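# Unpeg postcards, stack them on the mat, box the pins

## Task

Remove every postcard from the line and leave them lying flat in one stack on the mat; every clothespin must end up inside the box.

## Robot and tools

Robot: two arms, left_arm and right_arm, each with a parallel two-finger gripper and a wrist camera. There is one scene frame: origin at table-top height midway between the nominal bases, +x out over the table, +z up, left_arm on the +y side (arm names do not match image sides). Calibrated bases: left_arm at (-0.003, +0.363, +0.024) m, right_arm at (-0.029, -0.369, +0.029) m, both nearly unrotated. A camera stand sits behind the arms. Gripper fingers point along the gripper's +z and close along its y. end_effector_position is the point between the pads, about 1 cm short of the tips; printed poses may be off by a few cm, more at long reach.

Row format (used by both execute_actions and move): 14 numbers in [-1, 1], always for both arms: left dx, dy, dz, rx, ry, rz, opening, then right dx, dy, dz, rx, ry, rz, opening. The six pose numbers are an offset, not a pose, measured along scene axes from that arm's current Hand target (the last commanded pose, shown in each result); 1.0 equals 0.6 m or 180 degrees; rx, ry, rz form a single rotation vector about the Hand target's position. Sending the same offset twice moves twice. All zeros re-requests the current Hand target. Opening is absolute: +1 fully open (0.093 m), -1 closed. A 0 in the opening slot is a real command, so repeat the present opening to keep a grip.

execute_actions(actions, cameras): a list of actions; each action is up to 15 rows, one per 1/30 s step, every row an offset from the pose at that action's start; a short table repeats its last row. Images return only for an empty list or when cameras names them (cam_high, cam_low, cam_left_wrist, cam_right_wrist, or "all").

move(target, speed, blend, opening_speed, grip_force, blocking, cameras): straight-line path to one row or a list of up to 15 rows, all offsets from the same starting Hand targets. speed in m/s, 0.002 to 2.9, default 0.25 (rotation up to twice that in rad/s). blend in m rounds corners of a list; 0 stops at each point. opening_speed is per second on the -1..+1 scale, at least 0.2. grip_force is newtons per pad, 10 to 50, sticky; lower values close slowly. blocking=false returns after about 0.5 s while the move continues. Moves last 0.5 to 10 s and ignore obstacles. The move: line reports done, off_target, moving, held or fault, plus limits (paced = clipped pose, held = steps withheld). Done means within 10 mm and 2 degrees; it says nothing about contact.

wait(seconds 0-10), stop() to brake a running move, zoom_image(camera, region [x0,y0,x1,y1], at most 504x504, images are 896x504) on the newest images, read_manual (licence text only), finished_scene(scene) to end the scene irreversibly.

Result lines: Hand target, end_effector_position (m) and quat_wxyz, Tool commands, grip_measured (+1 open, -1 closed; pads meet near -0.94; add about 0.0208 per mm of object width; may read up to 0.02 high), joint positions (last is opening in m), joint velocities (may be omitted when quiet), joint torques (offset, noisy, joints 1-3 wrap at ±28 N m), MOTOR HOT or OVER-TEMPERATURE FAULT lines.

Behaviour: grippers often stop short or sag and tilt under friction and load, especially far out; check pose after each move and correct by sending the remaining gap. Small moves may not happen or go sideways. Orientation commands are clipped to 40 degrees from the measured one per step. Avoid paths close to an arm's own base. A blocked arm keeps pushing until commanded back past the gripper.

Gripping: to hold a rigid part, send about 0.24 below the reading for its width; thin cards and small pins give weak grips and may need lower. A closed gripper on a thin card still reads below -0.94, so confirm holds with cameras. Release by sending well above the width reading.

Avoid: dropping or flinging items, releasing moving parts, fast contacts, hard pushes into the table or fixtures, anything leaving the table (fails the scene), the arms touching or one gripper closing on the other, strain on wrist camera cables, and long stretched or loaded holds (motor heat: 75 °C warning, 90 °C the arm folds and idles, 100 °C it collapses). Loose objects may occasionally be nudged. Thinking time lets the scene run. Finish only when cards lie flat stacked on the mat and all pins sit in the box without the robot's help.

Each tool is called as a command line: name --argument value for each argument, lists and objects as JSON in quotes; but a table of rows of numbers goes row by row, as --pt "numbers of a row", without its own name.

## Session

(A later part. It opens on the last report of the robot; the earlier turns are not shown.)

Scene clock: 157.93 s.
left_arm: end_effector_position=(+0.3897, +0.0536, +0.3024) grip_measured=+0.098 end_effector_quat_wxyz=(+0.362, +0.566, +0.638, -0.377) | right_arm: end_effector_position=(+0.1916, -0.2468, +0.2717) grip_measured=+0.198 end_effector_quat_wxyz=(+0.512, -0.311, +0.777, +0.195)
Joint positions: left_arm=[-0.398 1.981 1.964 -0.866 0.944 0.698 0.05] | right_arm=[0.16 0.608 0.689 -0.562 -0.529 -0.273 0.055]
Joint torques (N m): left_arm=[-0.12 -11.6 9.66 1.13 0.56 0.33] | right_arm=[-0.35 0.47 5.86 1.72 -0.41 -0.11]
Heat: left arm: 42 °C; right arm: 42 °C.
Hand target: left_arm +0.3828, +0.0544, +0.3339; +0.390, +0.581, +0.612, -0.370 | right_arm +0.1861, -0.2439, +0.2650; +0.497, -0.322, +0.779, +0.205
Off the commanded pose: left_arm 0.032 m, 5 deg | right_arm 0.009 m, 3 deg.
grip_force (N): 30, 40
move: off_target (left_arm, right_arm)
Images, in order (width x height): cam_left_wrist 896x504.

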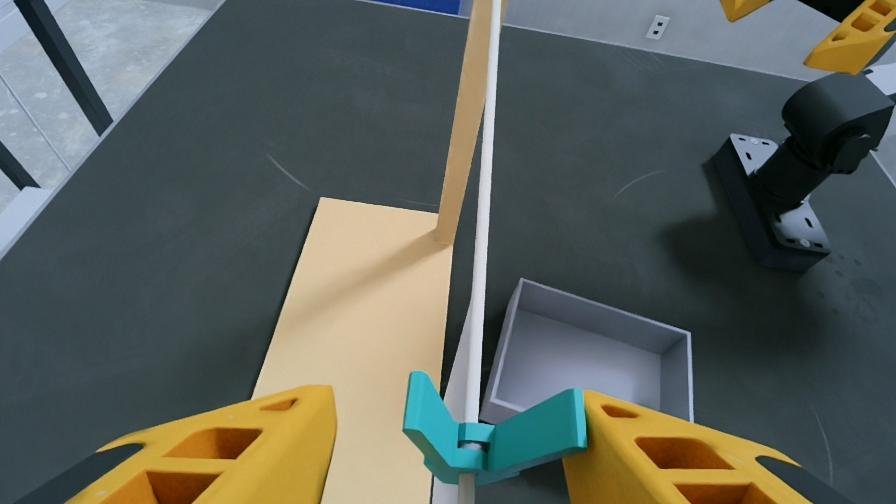

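move --pt "0.02 -0.003 0.0 -0.0197 0.1275 0.0532 0.1 0 0 0 0 0 0 0.2" --pt "0.0353 -0.003 -0.0167 -0.0393 0.255 0.1063 0.1 0 0 0 0 0 0 0.2" --speed 0.06 --blend '[0.005,0]' --cameras '["all"]'

Scene clock: 166.27 s.
left_arm: end_effector_position=(+0.3988, +0.0510, +0.3191) grip_measured=+0.098 end_effector_quat_wxyz=(+0.197, +0.256, +0.789, -0.522) | right_arm: end_effector_position=(+0.1916, -0.2468, +0.2717) grip_measured=+0.198 end_effector_quat_wxyz=(+0.512, -0.311, +0.777, +0.195)
Joint positions: left_arm=[-0.384 1.981 1.96 -0.759 1.004 -0.201 0.05] | right_arm=[0.16 0.608 0.689 -0.562 -0.529 -0.273 0.055]
Joint torques (N m): left_arm=[0.18 -8.91 5.12 1.95 0.71 -0.02] | right_arm=[-0.31 0.47 5.83 1.71 -0.39 -0.12]
Heat: left arm: 43 °C; right arm: 40 °C.
Hand target: left_arm +0.4039, +0.0526, +0.3238; +0.210, +0.260, +0.777, -0.534 | right_arm +0.1861, -0.2439, +0.2650; +0.497, -0.322, +0.779, +0.205
Off the commanded pose: left_arm 0.007 m, 3 deg | right_arm 0.009 m, 3 deg.
grip_force (N): 30, 40
move: off_target (left_arm, right_arm)

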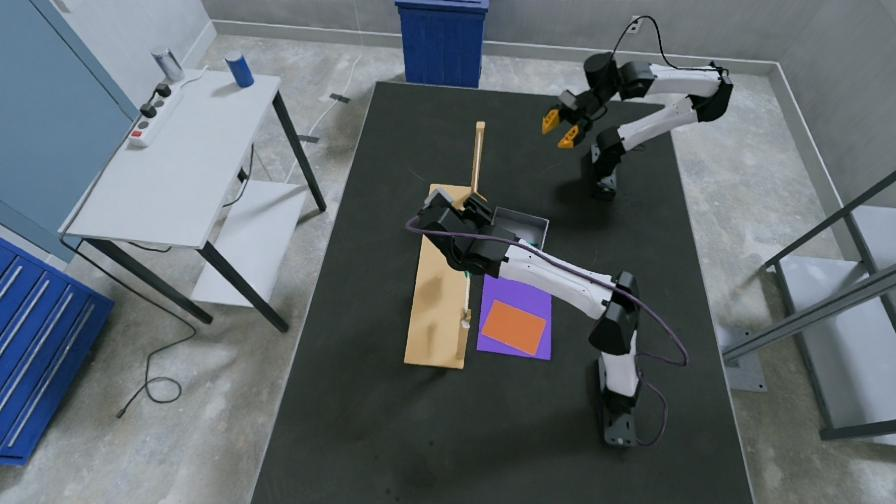

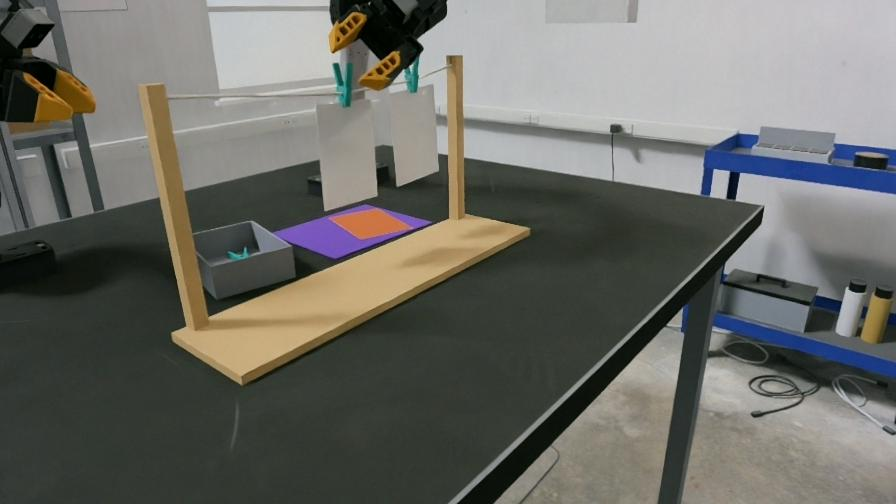

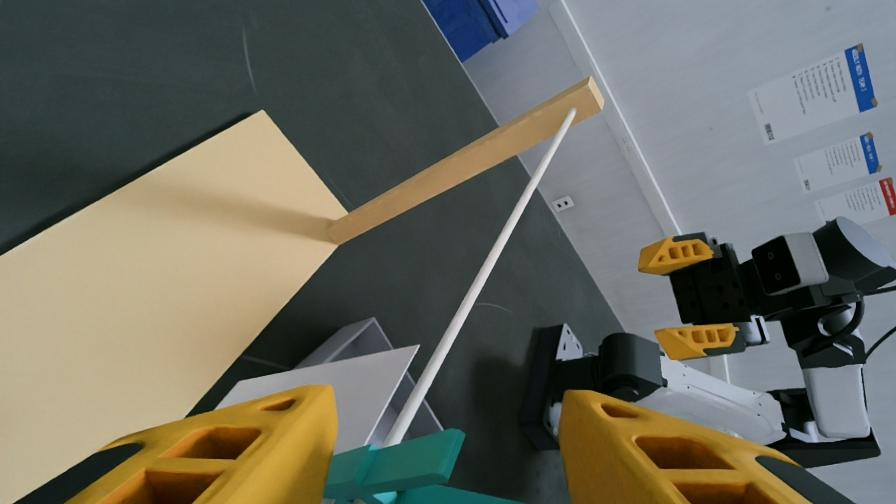

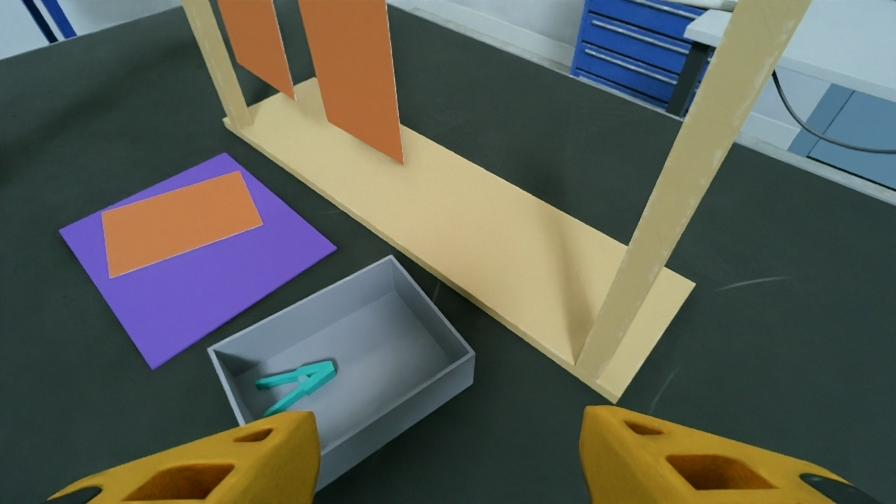

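execute_actions --actions '[]'

Scene clock: 168.23 s.
left_arm: end_effector_position=(+0.3988, +0.0510, +0.3191) grip_measured=+0.098 end_effector_quat_wxyz=(+0.197, +0.256, +0.789, -0.522) | right_arm: end_effector_position=(+0.1916, -0.2468, +0.2717) grip_measured=+0.198 end_effector_quat_wxyz=(+0.512, -0.311, +0.777, +0.195)
Joint positions: left_arm=[-0.384 1.981 1.96 -0.759 1.004 -0.201 0.05] | right_arm=[0.16 0.608 0.689 -0.562 -0.529 -0.273 0.055]
Joint velocities: within noise
Joint torques (N m): left_arm=[0.18 -8.87 5.18 1.94 0.7 -0.02] | right_arm=[-0.28 0.42 5.85 1.71 -0.4 -0.12]
Heat: left arm: 43 °C; right arm: 40 °C.
Hand target: left_arm +0.4039, +0.0526, +0.3238; +0.210, +0.260, +0.777, -0.534 | right_arm +0.1861, -0.2439, +0.2650; +0.497, -0.322, +0.779, +0.205
Tool commands: left_gripper/opening=+0.1 right_gripper/opening=+0.2
Off the commanded pose: left_arm 0.007 m, 3 deg | right_arm 0.009 m, 3 deg.
grip_force (N): 30, 40

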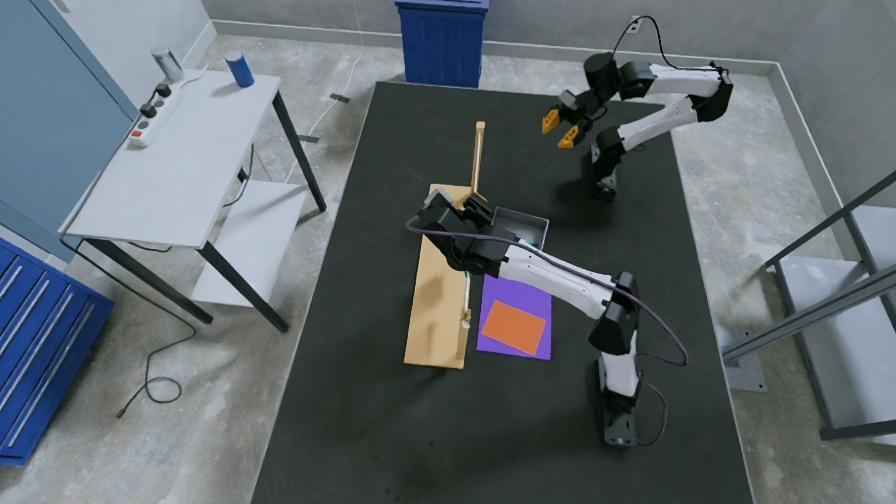

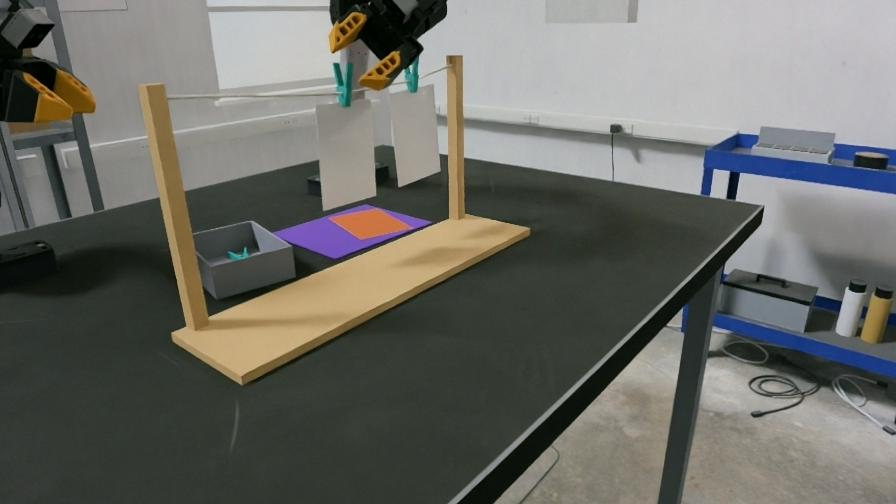

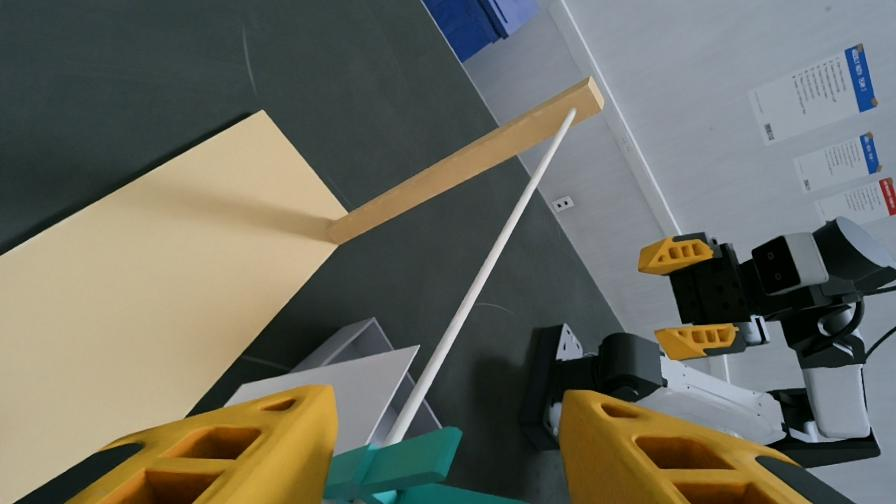

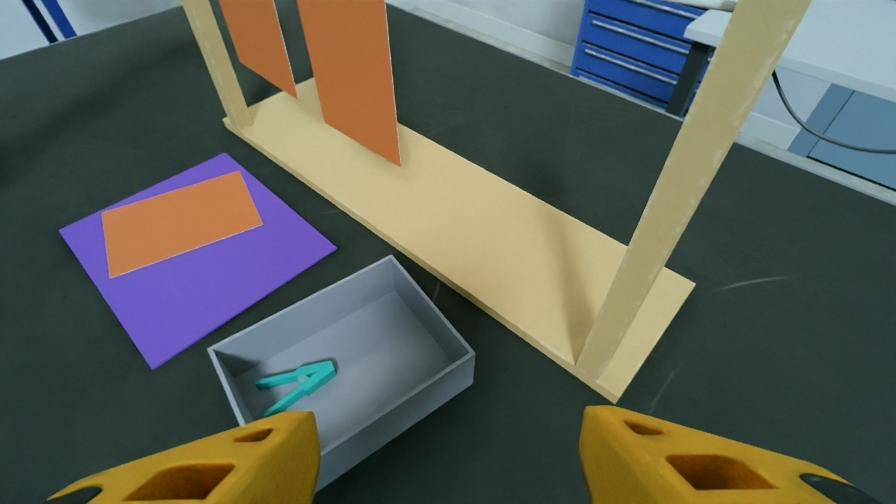

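move --target '[0.0217,0,-0.0333,0,0,0,0.1,0,0,0,0,0,0,0.2]' --speed 0.05 --cameras '["cam_low","cam_left_wrist","cam_right_wrist"]'

Scene clock: 169.83 s.
left_arm: end_effector_position=(+0.4114, +0.0526, +0.3022) grip_measured=+0.098 end_effector_quat_wxyz=(+0.196, +0.251, +0.791, -0.523) | right_arm: end_effector_position=(+0.1916, -0.2468, +0.2717) grip_measured=+0.198 end_effector_quat_wxyz=(+0.512, -0.311, +0.777, +0.195)
Joint positions: left_arm=[-0.37 2.015 1.94 -0.711 1.012 -0.201 0.05] | right_arm=[0.16 0.608 0.689 -0.562 -0.529 -0.273 0.055]
Joint torques (N m): left_arm=[0.2 -8.64 5.38 1.96 0.71 0.13] | right_arm=[-0.24 0.5 5.85 1.71 -0.4 -0.11]
Heat: left arm: 43 °C; right arm: 40 °C.
Hand target: left_arm +0.4170, +0.0526, +0.3039; +0.210, +0.260, +0.777, -0.534 | right_arm +0.1861, -0.2439, +0.2650; +0.497, -0.322, +0.779, +0.205
Off the commanded pose: left_arm 0.006 m, 3 deg | right_arm 0.009 m, 3 deg.
grip_force (N): 30, 40
move: off_target (left_arm, right_arm)
Images, in order (width x height): cam_low 896x504, cam_left_wrist 896x504, cam_right_wrist 896x504.

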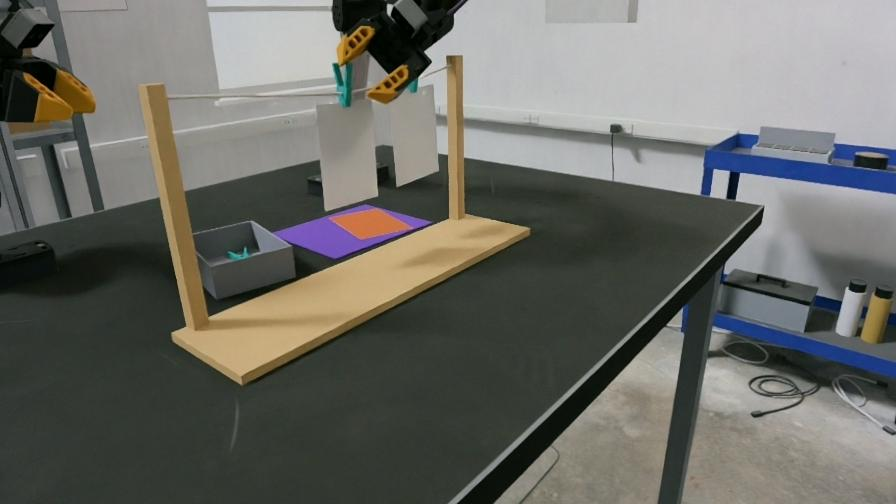

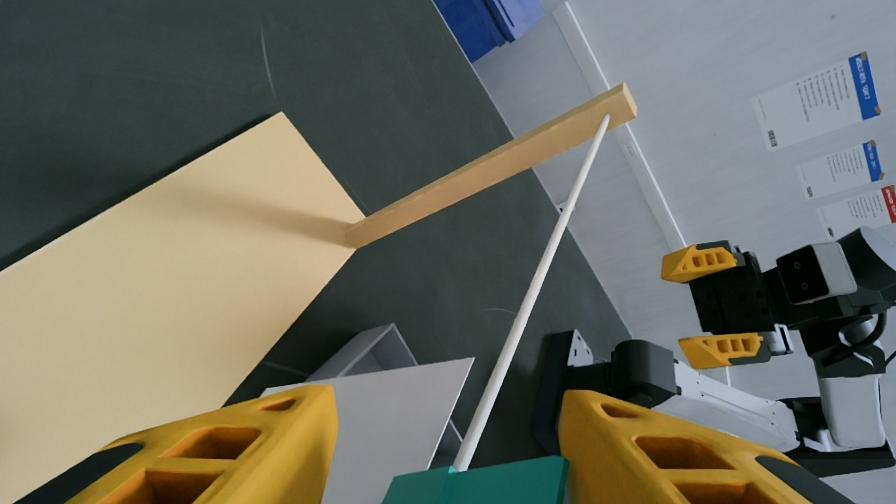

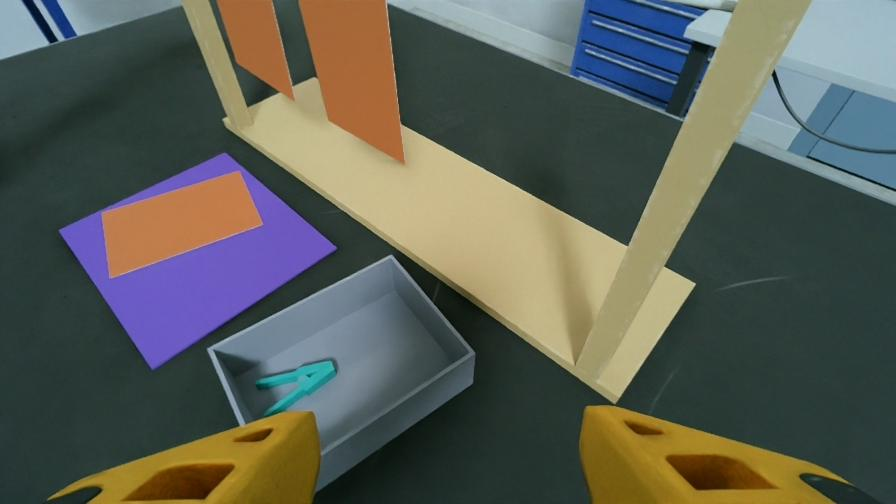

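zoom_image --camera "cam_low" --region '[280, 0, 480, 220]'

zoom_image --camera "cam_left_wrist" --region '[280, 330, 620, 504]'

Scaled by 2.291 from the camera's 896x504 image, which has a finer 1280x720 frame.

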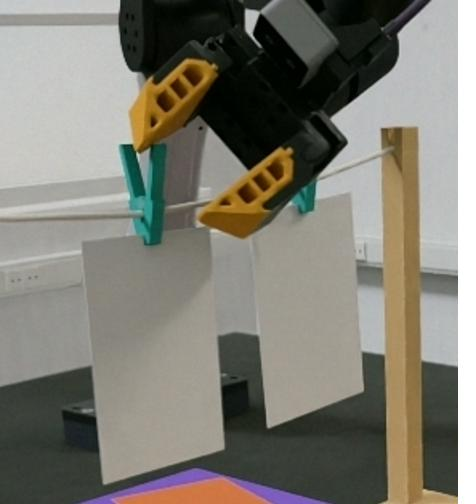

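Scaled by 1.482 from the camera's 896x504 image, which has a finer 1280x720 frame.

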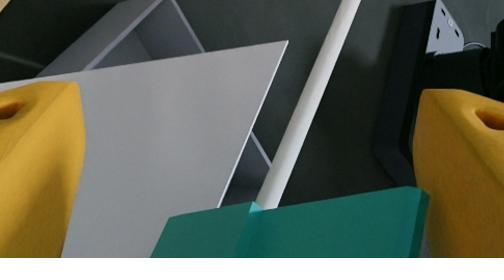

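move --pt "0.0 0 0.06 0 0 0 0.1 0 0 0 0 0 0 0.2" --pt "-0.0483 0 0.1185 0.0137 -0.2607 -0.095 0.1 0 0 0 0 0 0 0.2" --speed 0.15 --blend 0.02 --cameras '["cam_low","cam_left_wrist"]'

Scene clock: 174.70 s.
left_arm: end_effector_position=(+0.4023, +0.0526, +0.3431) grip_measured=+0.098 end_effector_quat_wxyz=(+0.394, +0.546, +0.619, -0.403) | right_arm: end_effector_position=(+0.1916, -0.2468, +0.2717) grip_measured=+0.198 end_effector_quat_wxyz=(+0.512, -0.311, +0.777, +0.195)
Joint positions: left_arm=[-0.376 2.012 2.09 -0.841 1.015 0.609 0.05] | right_arm=[0.16 0.608 0.689 -0.562 -0.529 -0.273 0.055]
Joint torques (N m): left_arm=[-0.9 -12.07 9.63 1.1 0.47 0.32] | right_arm=[-0.28 0.44 5.9 1.72 -0.4 -0.12]
Heat: left arm: 43 °C; right arm: 39 °C.
Hand target: left_arm +0.3880, +0.0526, +0.3750; +0.416, +0.564, +0.594, -0.395 | right_arm +0.1861, -0.2439, +0.2650; +0.497, -0.322, +0.779, +0.205
Off the commanded pose: left_arm 0.035 m, 4 deg | right_arm 0.009 m, 3 deg.
grip_force (N): 30, 40
move: off_target (left_arm, right_arm); blend cut to 0.018 m at target 1
Images, in order (width x height): cam_low 896x504, cam_left_wrist 896x504.

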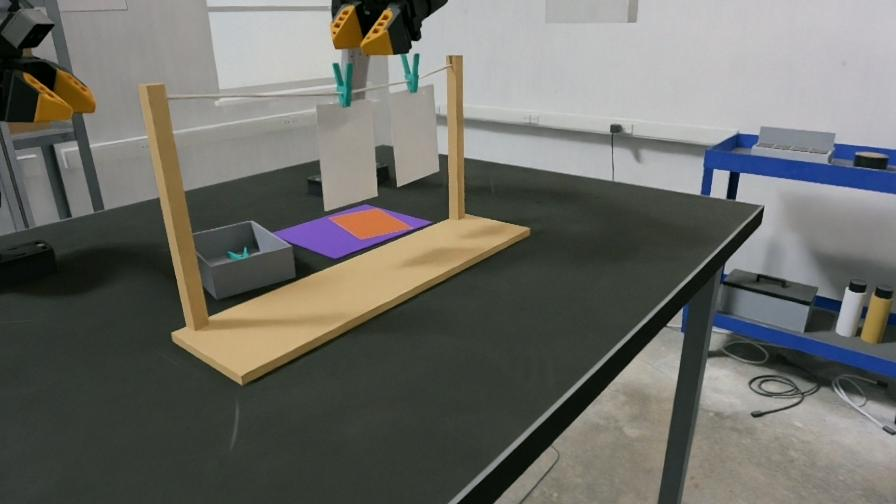

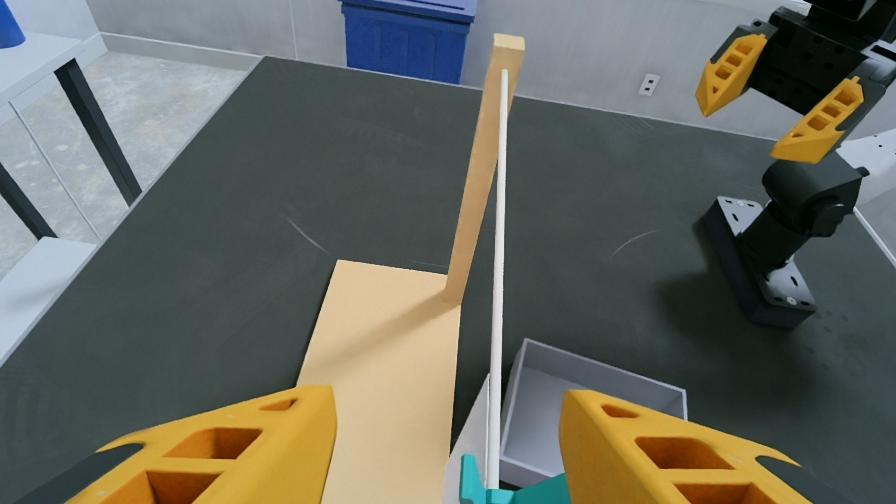

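move --target '[-0.03,0,0,0,0,0,0.1,0,0,0,0,0,0,0.2]' --speed 0.1 --cameras '["cam_low","cam_left_wrist"]'

Scene clock: 175.97 s.
left_arm: end_effector_position=(+0.3774, +0.0483, +0.3602) grip_measured=+0.098 end_effector_quat_wxyz=(+0.399, +0.558, +0.605, -0.405) | right_arm: end_effector_position=(+0.1916, -0.2468, +0.2717) grip_measured=+0.198 end_effector_quat_wxyz=(+0.512, -0.311, +0.777, +0.195)
Joint positions: left_arm=[-0.404 1.937 2.041 -0.841 1.015 0.609 0.05] | right_arm=[0.16 0.608 0.689 -0.562 -0.529 -0.273 0.055]
Joint torques (N m): left_arm=[-0.8 -11.64 4.98 1.5 0.32 0.16] | right_arm=[-0.31 0.43 5.89 1.72 -0.39 -0.12]
Heat: left arm: 43 °C; right arm: 39 °C.
Hand target: left_arm +0.3700, +0.0526, +0.3750; +0.416, +0.564, +0.594, -0.395 | right_arm +0.1861, -0.2439, +0.2650; +0.497, -0.322, +0.779, +0.205
Off the commanded pose: left_arm 0.017 m, 3 deg | right_arm 0.009 m, 3 deg.
grip_force (N): 30, 40
move: off_target (left_arm, right_arm)
Images, in order (width x height): cam_low 896x504, cam_left_wrist 896x504.

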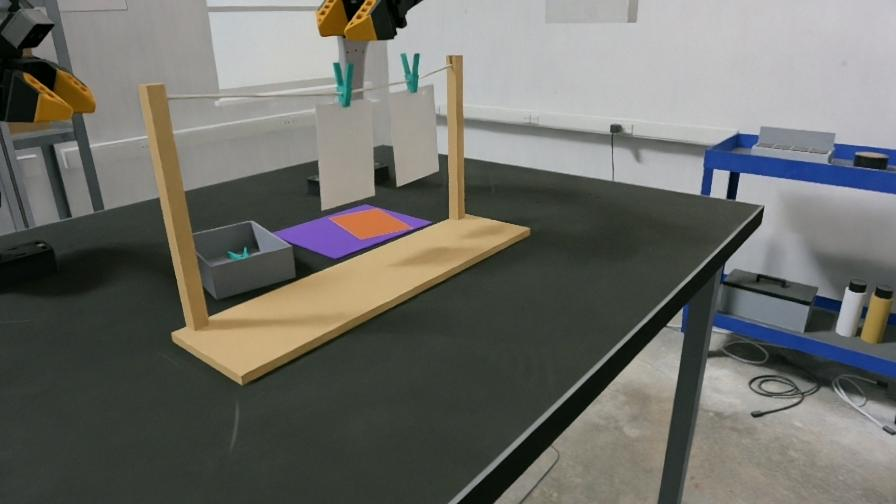

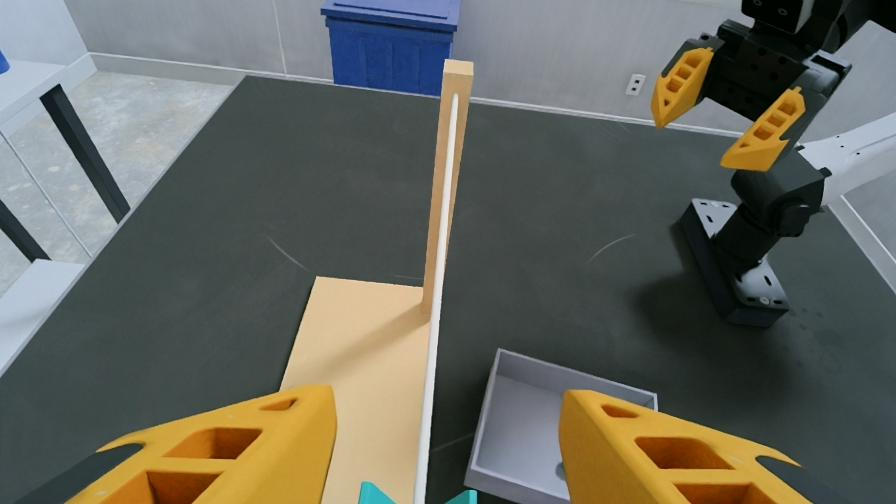

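move --target '[0.014,-0.003,-0.085,0,0,0,0.1,0,0,0,0,0,0,0.2]' --speed 0.1 --cameras '["cam_low","cam_left_wrist"]'

Scene clock: 177.90 s.
left_arm: end_effector_position=(+0.3784, +0.0480, +0.3020) grip_measured=+0.098 end_effector_quat_wxyz=(+0.376, +0.554, +0.618, -0.411) | right_arm: end_effector_position=(+0.1916, -0.2468, +0.2717) grip_measured=+0.198 end_effector_quat_wxyz=(+0.512, -0.311, +0.777, +0.195)
Joint positions: left_arm=[-0.404 1.918 1.808 -0.69 1.015 0.619 0.05] | right_arm=[0.16 0.608 0.689 -0.562 -0.529 -0.273 0.055]
Joint torques (N m): left_arm=[-0.49 -12.18 5.18 1.93 0.38 0.16] | right_arm=[-0.25 0.49 5.86 1.72 -0.39 -0.11]
Heat: left arm: 43 °C; right arm: 39 °C.
Hand target: left_arm +0.3784, +0.0508, +0.3240; +0.416, +0.564, +0.594, -0.395 | right_arm +0.1861, -0.2439, +0.2650; +0.497, -0.322, +0.779, +0.205
Off the commanded pose: left_arm 0.022 m, 6 deg | right_arm 0.009 m, 3 deg.
grip_force (N): 30, 40
move: off_target (left_arm, right_arm)
Images, in order (width x height): cam_low 896x504, cam_left_wrist 896x504.

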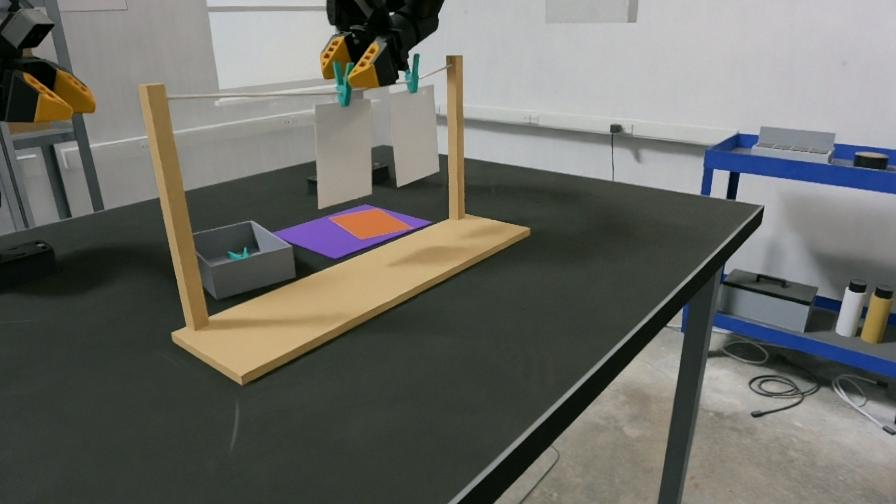

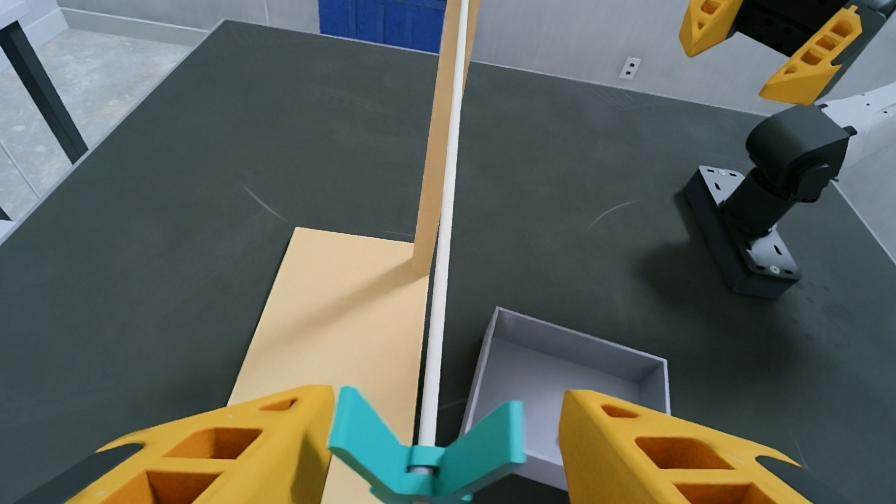

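move --pt "0.038 -0.003 0.003 -0.0068 0.1303 0.0475 0.1 0 0 0 0 0 0 0.2" --pt "0.0643 -0.003 -0.025 -0.0137 0.2607 0.095 0.1 0 0 0 0 0 0 0.2" --speed 0.06 --blend 0.01 --cameras '["cam_low","cam_left_wrist","cam_right_wrist"]'

Scene clock: 186.07 s.
left_arm: end_effector_position=(+0.4056, +0.0472, +0.2919) grip_measured=+0.098 end_effector_quat_wxyz=(+0.185, +0.253, +0.791, -0.525) | right_arm: end_effector_position=(+0.1916, -0.2468, +0.2717) grip_measured=+0.198 end_effector_quat_wxyz=(+0.512, -0.311, +0.777, +0.195)
Joint positions: left_arm=[-0.384 2.012 1.9 -0.69 1.015 -0.203 0.05] | right_arm=[0.16 0.608 0.689 -0.562 -0.529 -0.273 0.055]
Joint torques (N m): left_arm=[0.35 -8.18 9.92 1.71 0.63 -0.04] | right_arm=[-0.31 0.46 5.89 1.7 -0.39 -0.12]
Heat: left arm: 44 °C; right arm: 39 °C.
Hand target: left_arm +0.4170, +0.0490, +0.3090; +0.210, +0.260, +0.777, -0.534 | right_arm +0.1861, -0.2439, +0.2650; +0.497, -0.322, +0.779, +0.205
Off the commanded pose: left_arm 0.021 m, 4 deg | right_arm 0.009 m, 3 deg.
grip_force (N): 30, 40
move: off_target (left_arm, right_arm)
Images, in order (width x height): cam_low 896x504, cam_left_wrist 896x504, cam_right_wrist 896x504.

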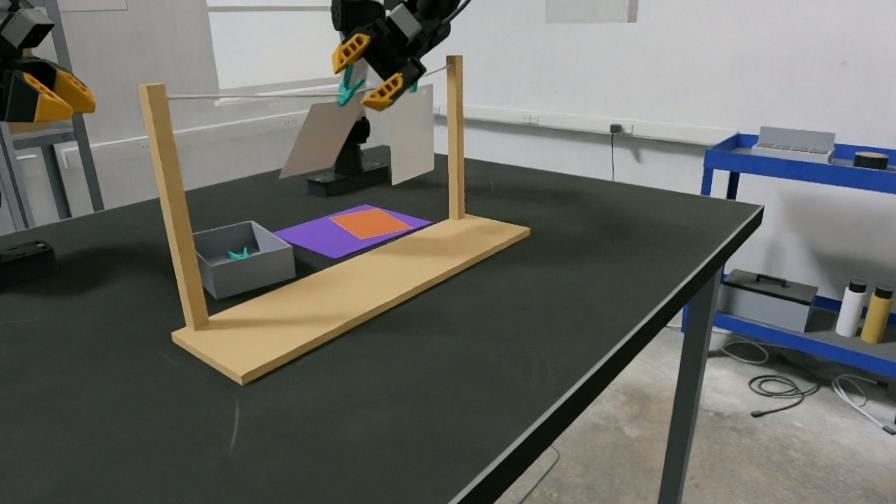

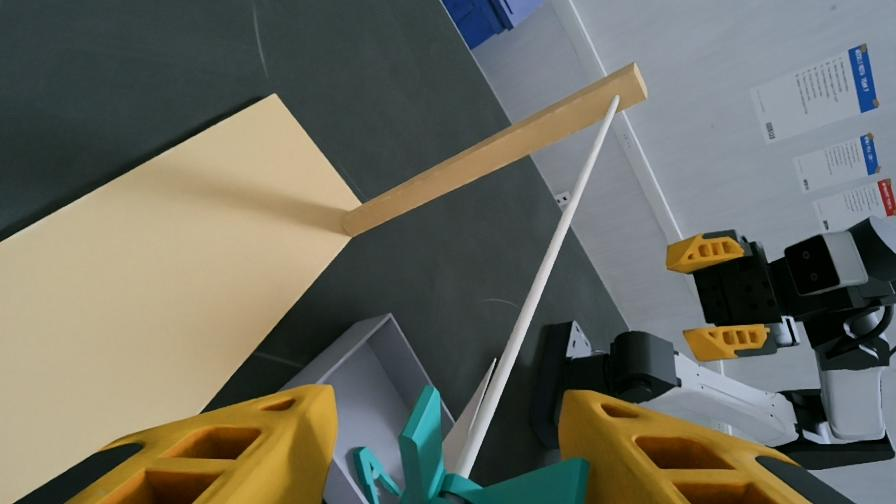

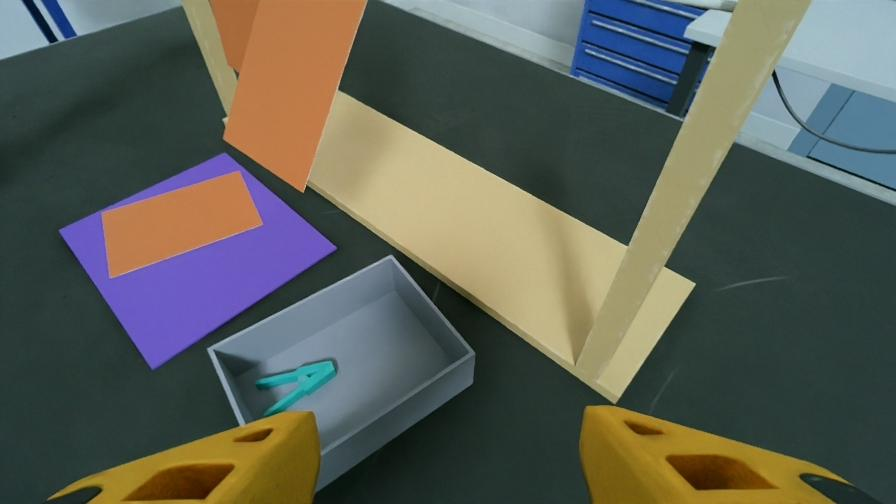

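move --target '[0.019,0.003,0.028,0,0,0,0.1,0.1532,0.249,-0.1283,0.3297,0.1364,0.1104,0.5]' --speed '[0.2]' --cameras '["all"]'

Scene clock: 190.47 s.
left_arm: end_effector_position=(+0.4268, +0.0456, +0.3159) grip_measured=+0.098 end_effector_quat_wxyz=(+0.214, +0.261, +0.781, -0.526) | right_arm: end_effector_position=(+0.2687, -0.0953, +0.1643) grip_measured=+0.498 end_effector_quat_wxyz=(+0.313, -0.113, +0.687, +0.646)
Joint positions: left_arm=[-0.372 2.079 2.067 -0.726 1.015 -0.203 0.05] | right_arm=[0.421 1.918 0.471 1.495 -0.859 0.994 0.069]
Joint torques (N m): left_arm=[0.34 -8.58 9.96 1.13 0.68 0.07] | right_arm=[0.59 -6.17 5.39 2.74 0.21 0.11]
Heat: left arm: 45 °C; right arm: 40 °C.
Hand target: left_arm +0.4284, +0.0508, +0.3258; +0.210, +0.260, +0.777, -0.534 | right_arm +0.2780, -0.0945, +0.1880; +0.380, -0.112, +0.596, +0.698
Off the commanded pose: left_arm 0.011 m, 1 deg | right_arm 0.026 m, 14 deg.
joint sent to its limit (right arm) — joint 4 (wrist pitch), upper limit. The joint targets are off in position and orientation.
grip_force (N): 30, 40
move: off_target (left_arm, right_arm)

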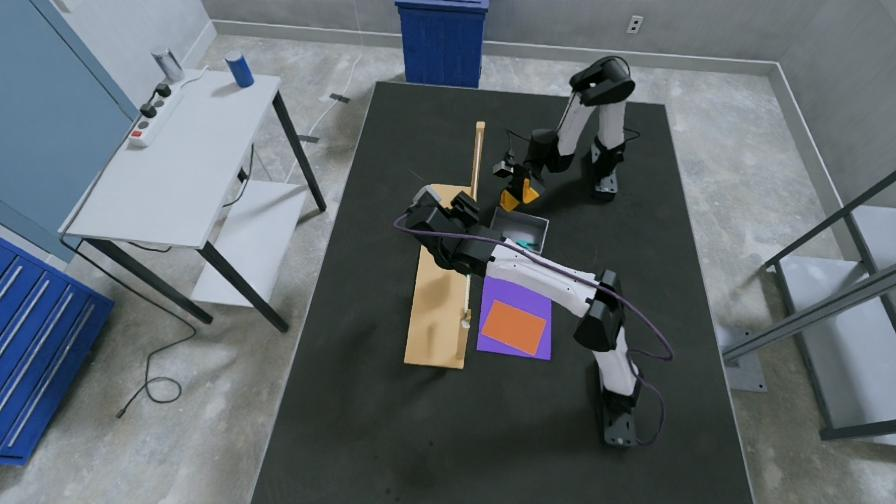

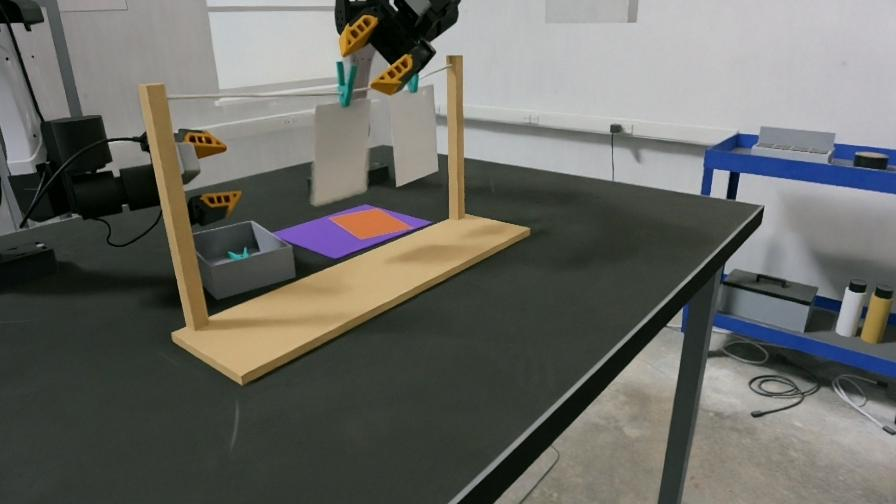

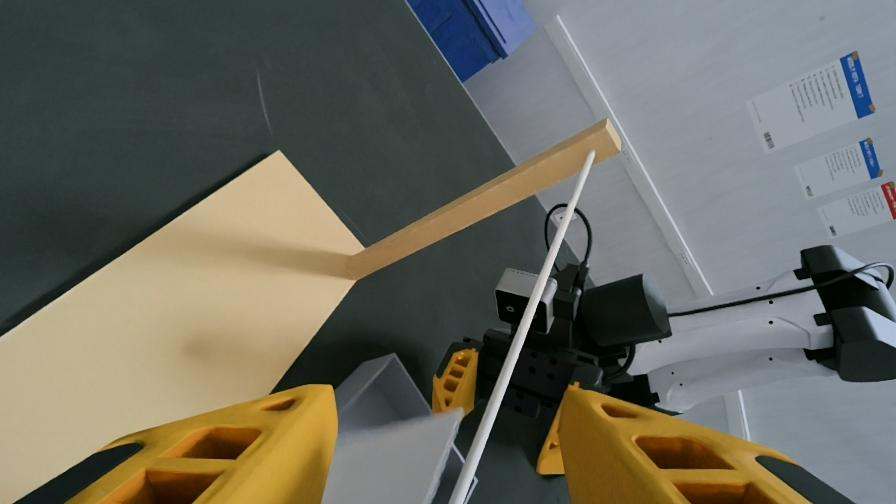

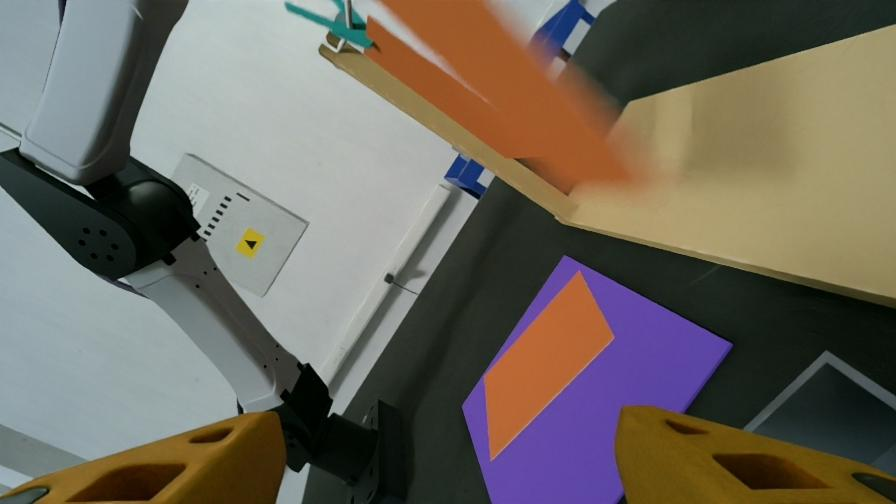

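move --pt "0.0 0 0.05 0 0 0 0.1 0 0 0 0 0 0 0.5" --pt "-0.08 0 0.085 0.0137 -0.2607 -0.095 0.1 0 0 0 0 0 0 0.5" --speed 0.15 --blend 0.02 --cameras '["cam_left_wrist"]'

Scene clock: 194.90 s.
left_arm: end_effector_position=(+0.3953, +0.0502, +0.3615) grip_measured=+0.098 end_effector_quat_wxyz=(+0.405, +0.551, +0.609, -0.402) | right_arm: end_effector_position=(+0.2689, -0.0954, +0.1643) grip_measured=+0.498 end_effector_quat_wxyz=(+0.314, -0.112, +0.687, +0.646)
Joint positions: left_arm=[-0.386 1.997 2.125 -0.855 1.018 0.601 0.05] | right_arm=[0.421 1.918 0.471 1.495 -0.858 0.994 0.069]
Joint torques (N m): left_arm=[-0.94 -12.55 4.94 1.32 0.32 0.32] | right_arm=[0.58 -6.16 5.37 2.75 0.22 0.11]
Heat: left arm: 44 °C; right arm: 41 °C.
Hand target: left_arm +0.3804, +0.0508, +0.3768; +0.416, +0.564, +0.594, -0.395 | right_arm +0.2780, -0.0945, +0.1880; +0.380, -0.112, +0.596, +0.698
Off the commanded pose: left_arm 0.021 m, 3 deg | right_arm 0.025 m, 14 deg.
joint sent to its limit (right arm) — joint 4 (wrist pitch), upper limit. The joint targets are off in position and orientation.
grip_force (N): 30, 40
move: off_target (left_arm, right_arm); blend cut to 0.015 m at target 1
Images, in order (width x height): cam_left_wrist 896x504.

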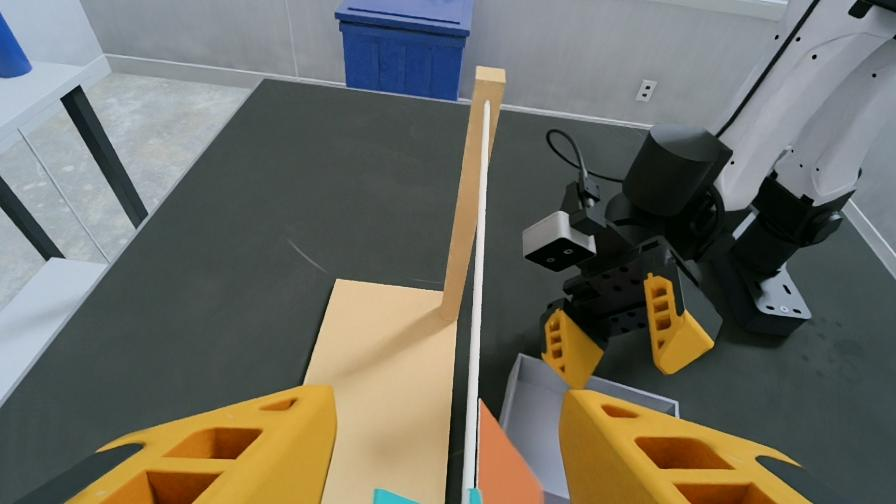

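move --pt "0 0 0 0 0 0 0.5 0 0 0 0 0 0 0.5" --pt "0.003 0 -0.088 0 0 0 0.5 0 0 0 0 0 0 0.5" --speed 0.1 --cameras '["cam_left_wrist"]'

Scene clock: 197.83 s.
left_arm: end_effector_position=(+0.3866, +0.0537, +0.3015) grip_measured=+0.498 end_effector_quat_wxyz=(+0.379, +0.550, +0.622, -0.409) | right_arm: end_effector_position=(+0.2689, -0.0954, +0.1643) grip_measured=+0.498 end_effector_quat_wxyz=(+0.314, -0.112, +0.687, +0.646)
Joint positions: left_arm=[-0.386 1.934 1.828 -0.699 1.018 0.625 0.069] | right_arm=[0.421 1.918 0.471 1.495 -0.858 0.994 0.069]
Joint torques (N m): left_arm=[-0.72 -12.27 5.16 1.91 0.38 0.11] | right_arm=[0.58 -6.19 5.44 2.74 0.21 0.11]
Heat: left arm: 45 °C; right arm: 41 °C.
Hand target: left_arm +0.3822, +0.0508, +0.3240; +0.416, +0.564, +0.594, -0.395 | right_arm +0.2780, -0.0945, +0.1880; +0.380, -0.112, +0.596, +0.698
Off the commanded pose: left_arm 0.023 m, 6 deg | right_arm 0.025 m, 14 deg.
joint sent to its limit (right arm) — joint 4 (wrist pitch), upper limit. The joint targets are off in position and orientation.
grip_force (N): 30, 40
move: off_target (left_arm, right_arm)
Images, in order (width x height): cam_left_wrist 896x504.

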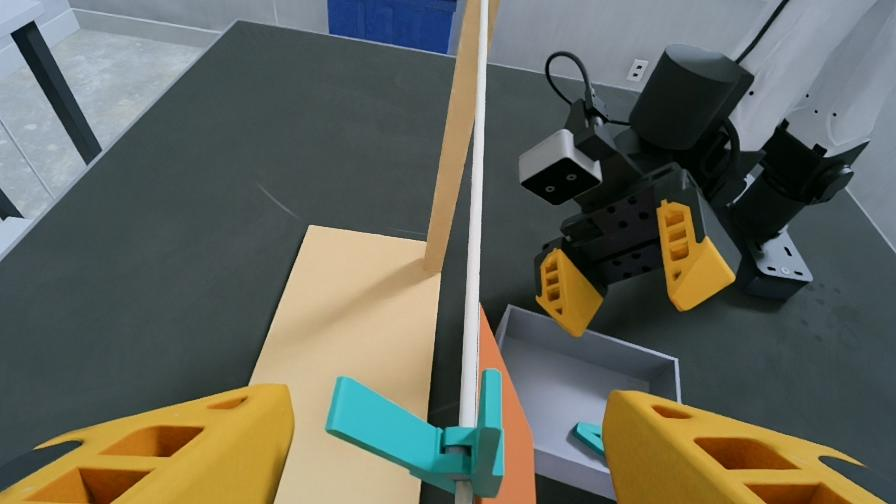

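move --pt "0 0 0 0 0 0 0.1 0 0 0 0 0 0 0.5" --pt "0.032 -0.005 0.003 -0.0068 0.1303 0.0475 0.1 0 0 0 0 0 0 0.5" --pt "0.0597 -0.005 -0.022 -0.0137 0.2607 0.095 0.1 0 0 0 0 0 0 0.5" --speed 0.06 --blend '[0,0.01,0]' --cameras '["cam_low","cam_left_wrist","cam_right_wrist"]'

Scene clock: 207.63 s.
left_arm: end_effector_position=(+0.4063, +0.0458, +0.2938) grip_measured=+0.102 end_effector_quat_wxyz=(+0.184, +0.253, +0.790, -0.527) | right_arm: end_effector_position=(+0.2689, -0.0954, +0.1643) grip_measured=+0.498 end_effector_quat_wxyz=(+0.314, -0.112, +0.687, +0.646)
Joint positions: left_arm=[-0.386 2.02 1.917 -0.697 1.018 -0.206 0.05] | right_arm=[0.421 1.918 0.471 1.495 -0.858 0.994 0.069]
Joint torques (N m): left_arm=[0.42 -8.28 10.02 1.71 0.57 -0.02] | right_arm=[0.62 -6.19 5.33 2.74 0.21 0.11]
Heat: left arm: 45 °C; right arm: 42 °C.
Hand target: left_arm +0.4180, +0.0478, +0.3108; +0.210, +0.260, +0.777, -0.534 | right_arm +0.2780, -0.0945, +0.1880; +0.380, -0.112, +0.596, +0.698
Off the commanded pose: left_arm 0.021 m, 4 deg | right_arm 0.025 m, 14 deg.
joint sent to its limit (right arm) — joint 4 (wrist pitch), upper limit. The joint targets are off in position and orientation.
grip_force (N): 30, 40
move: off_target (left_arm, right_arm)
Images, in order (width x height): cam_low 896x504, cam_left_wrist 896x504, cam_right_wrist 896x504.

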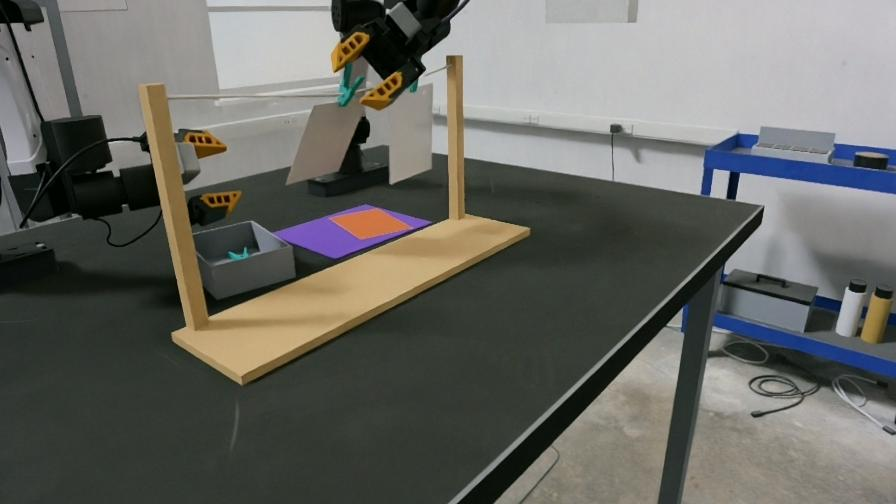

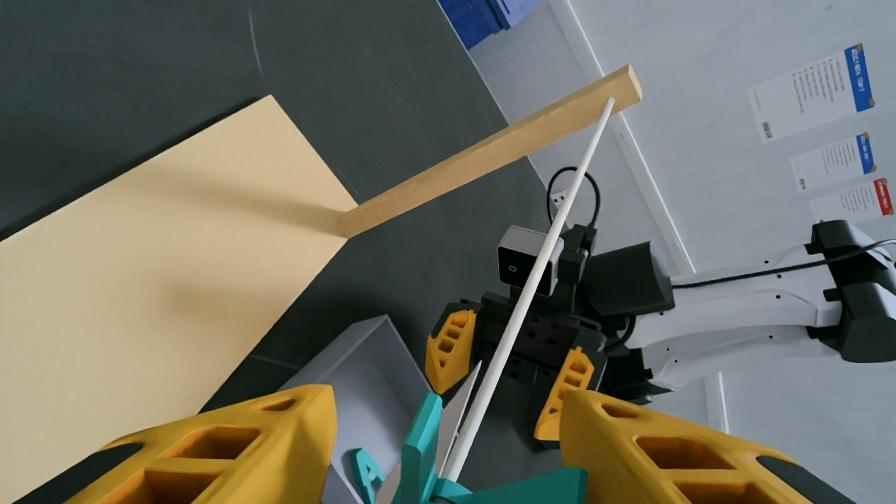

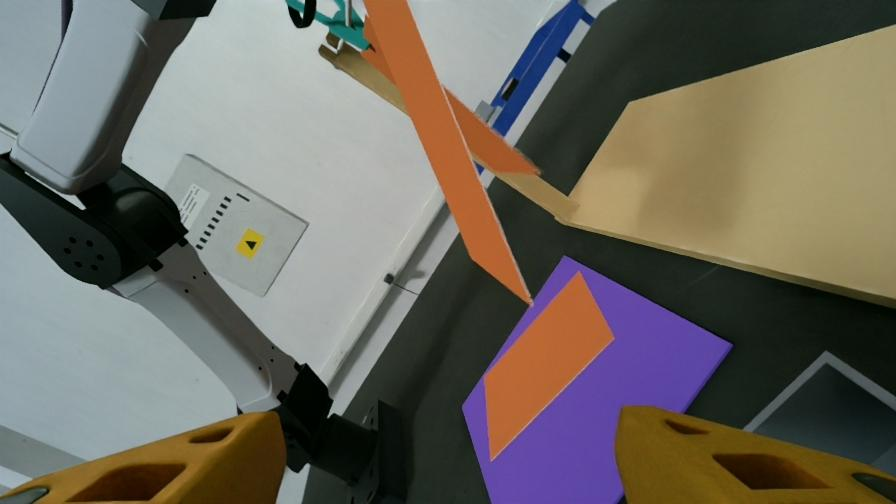

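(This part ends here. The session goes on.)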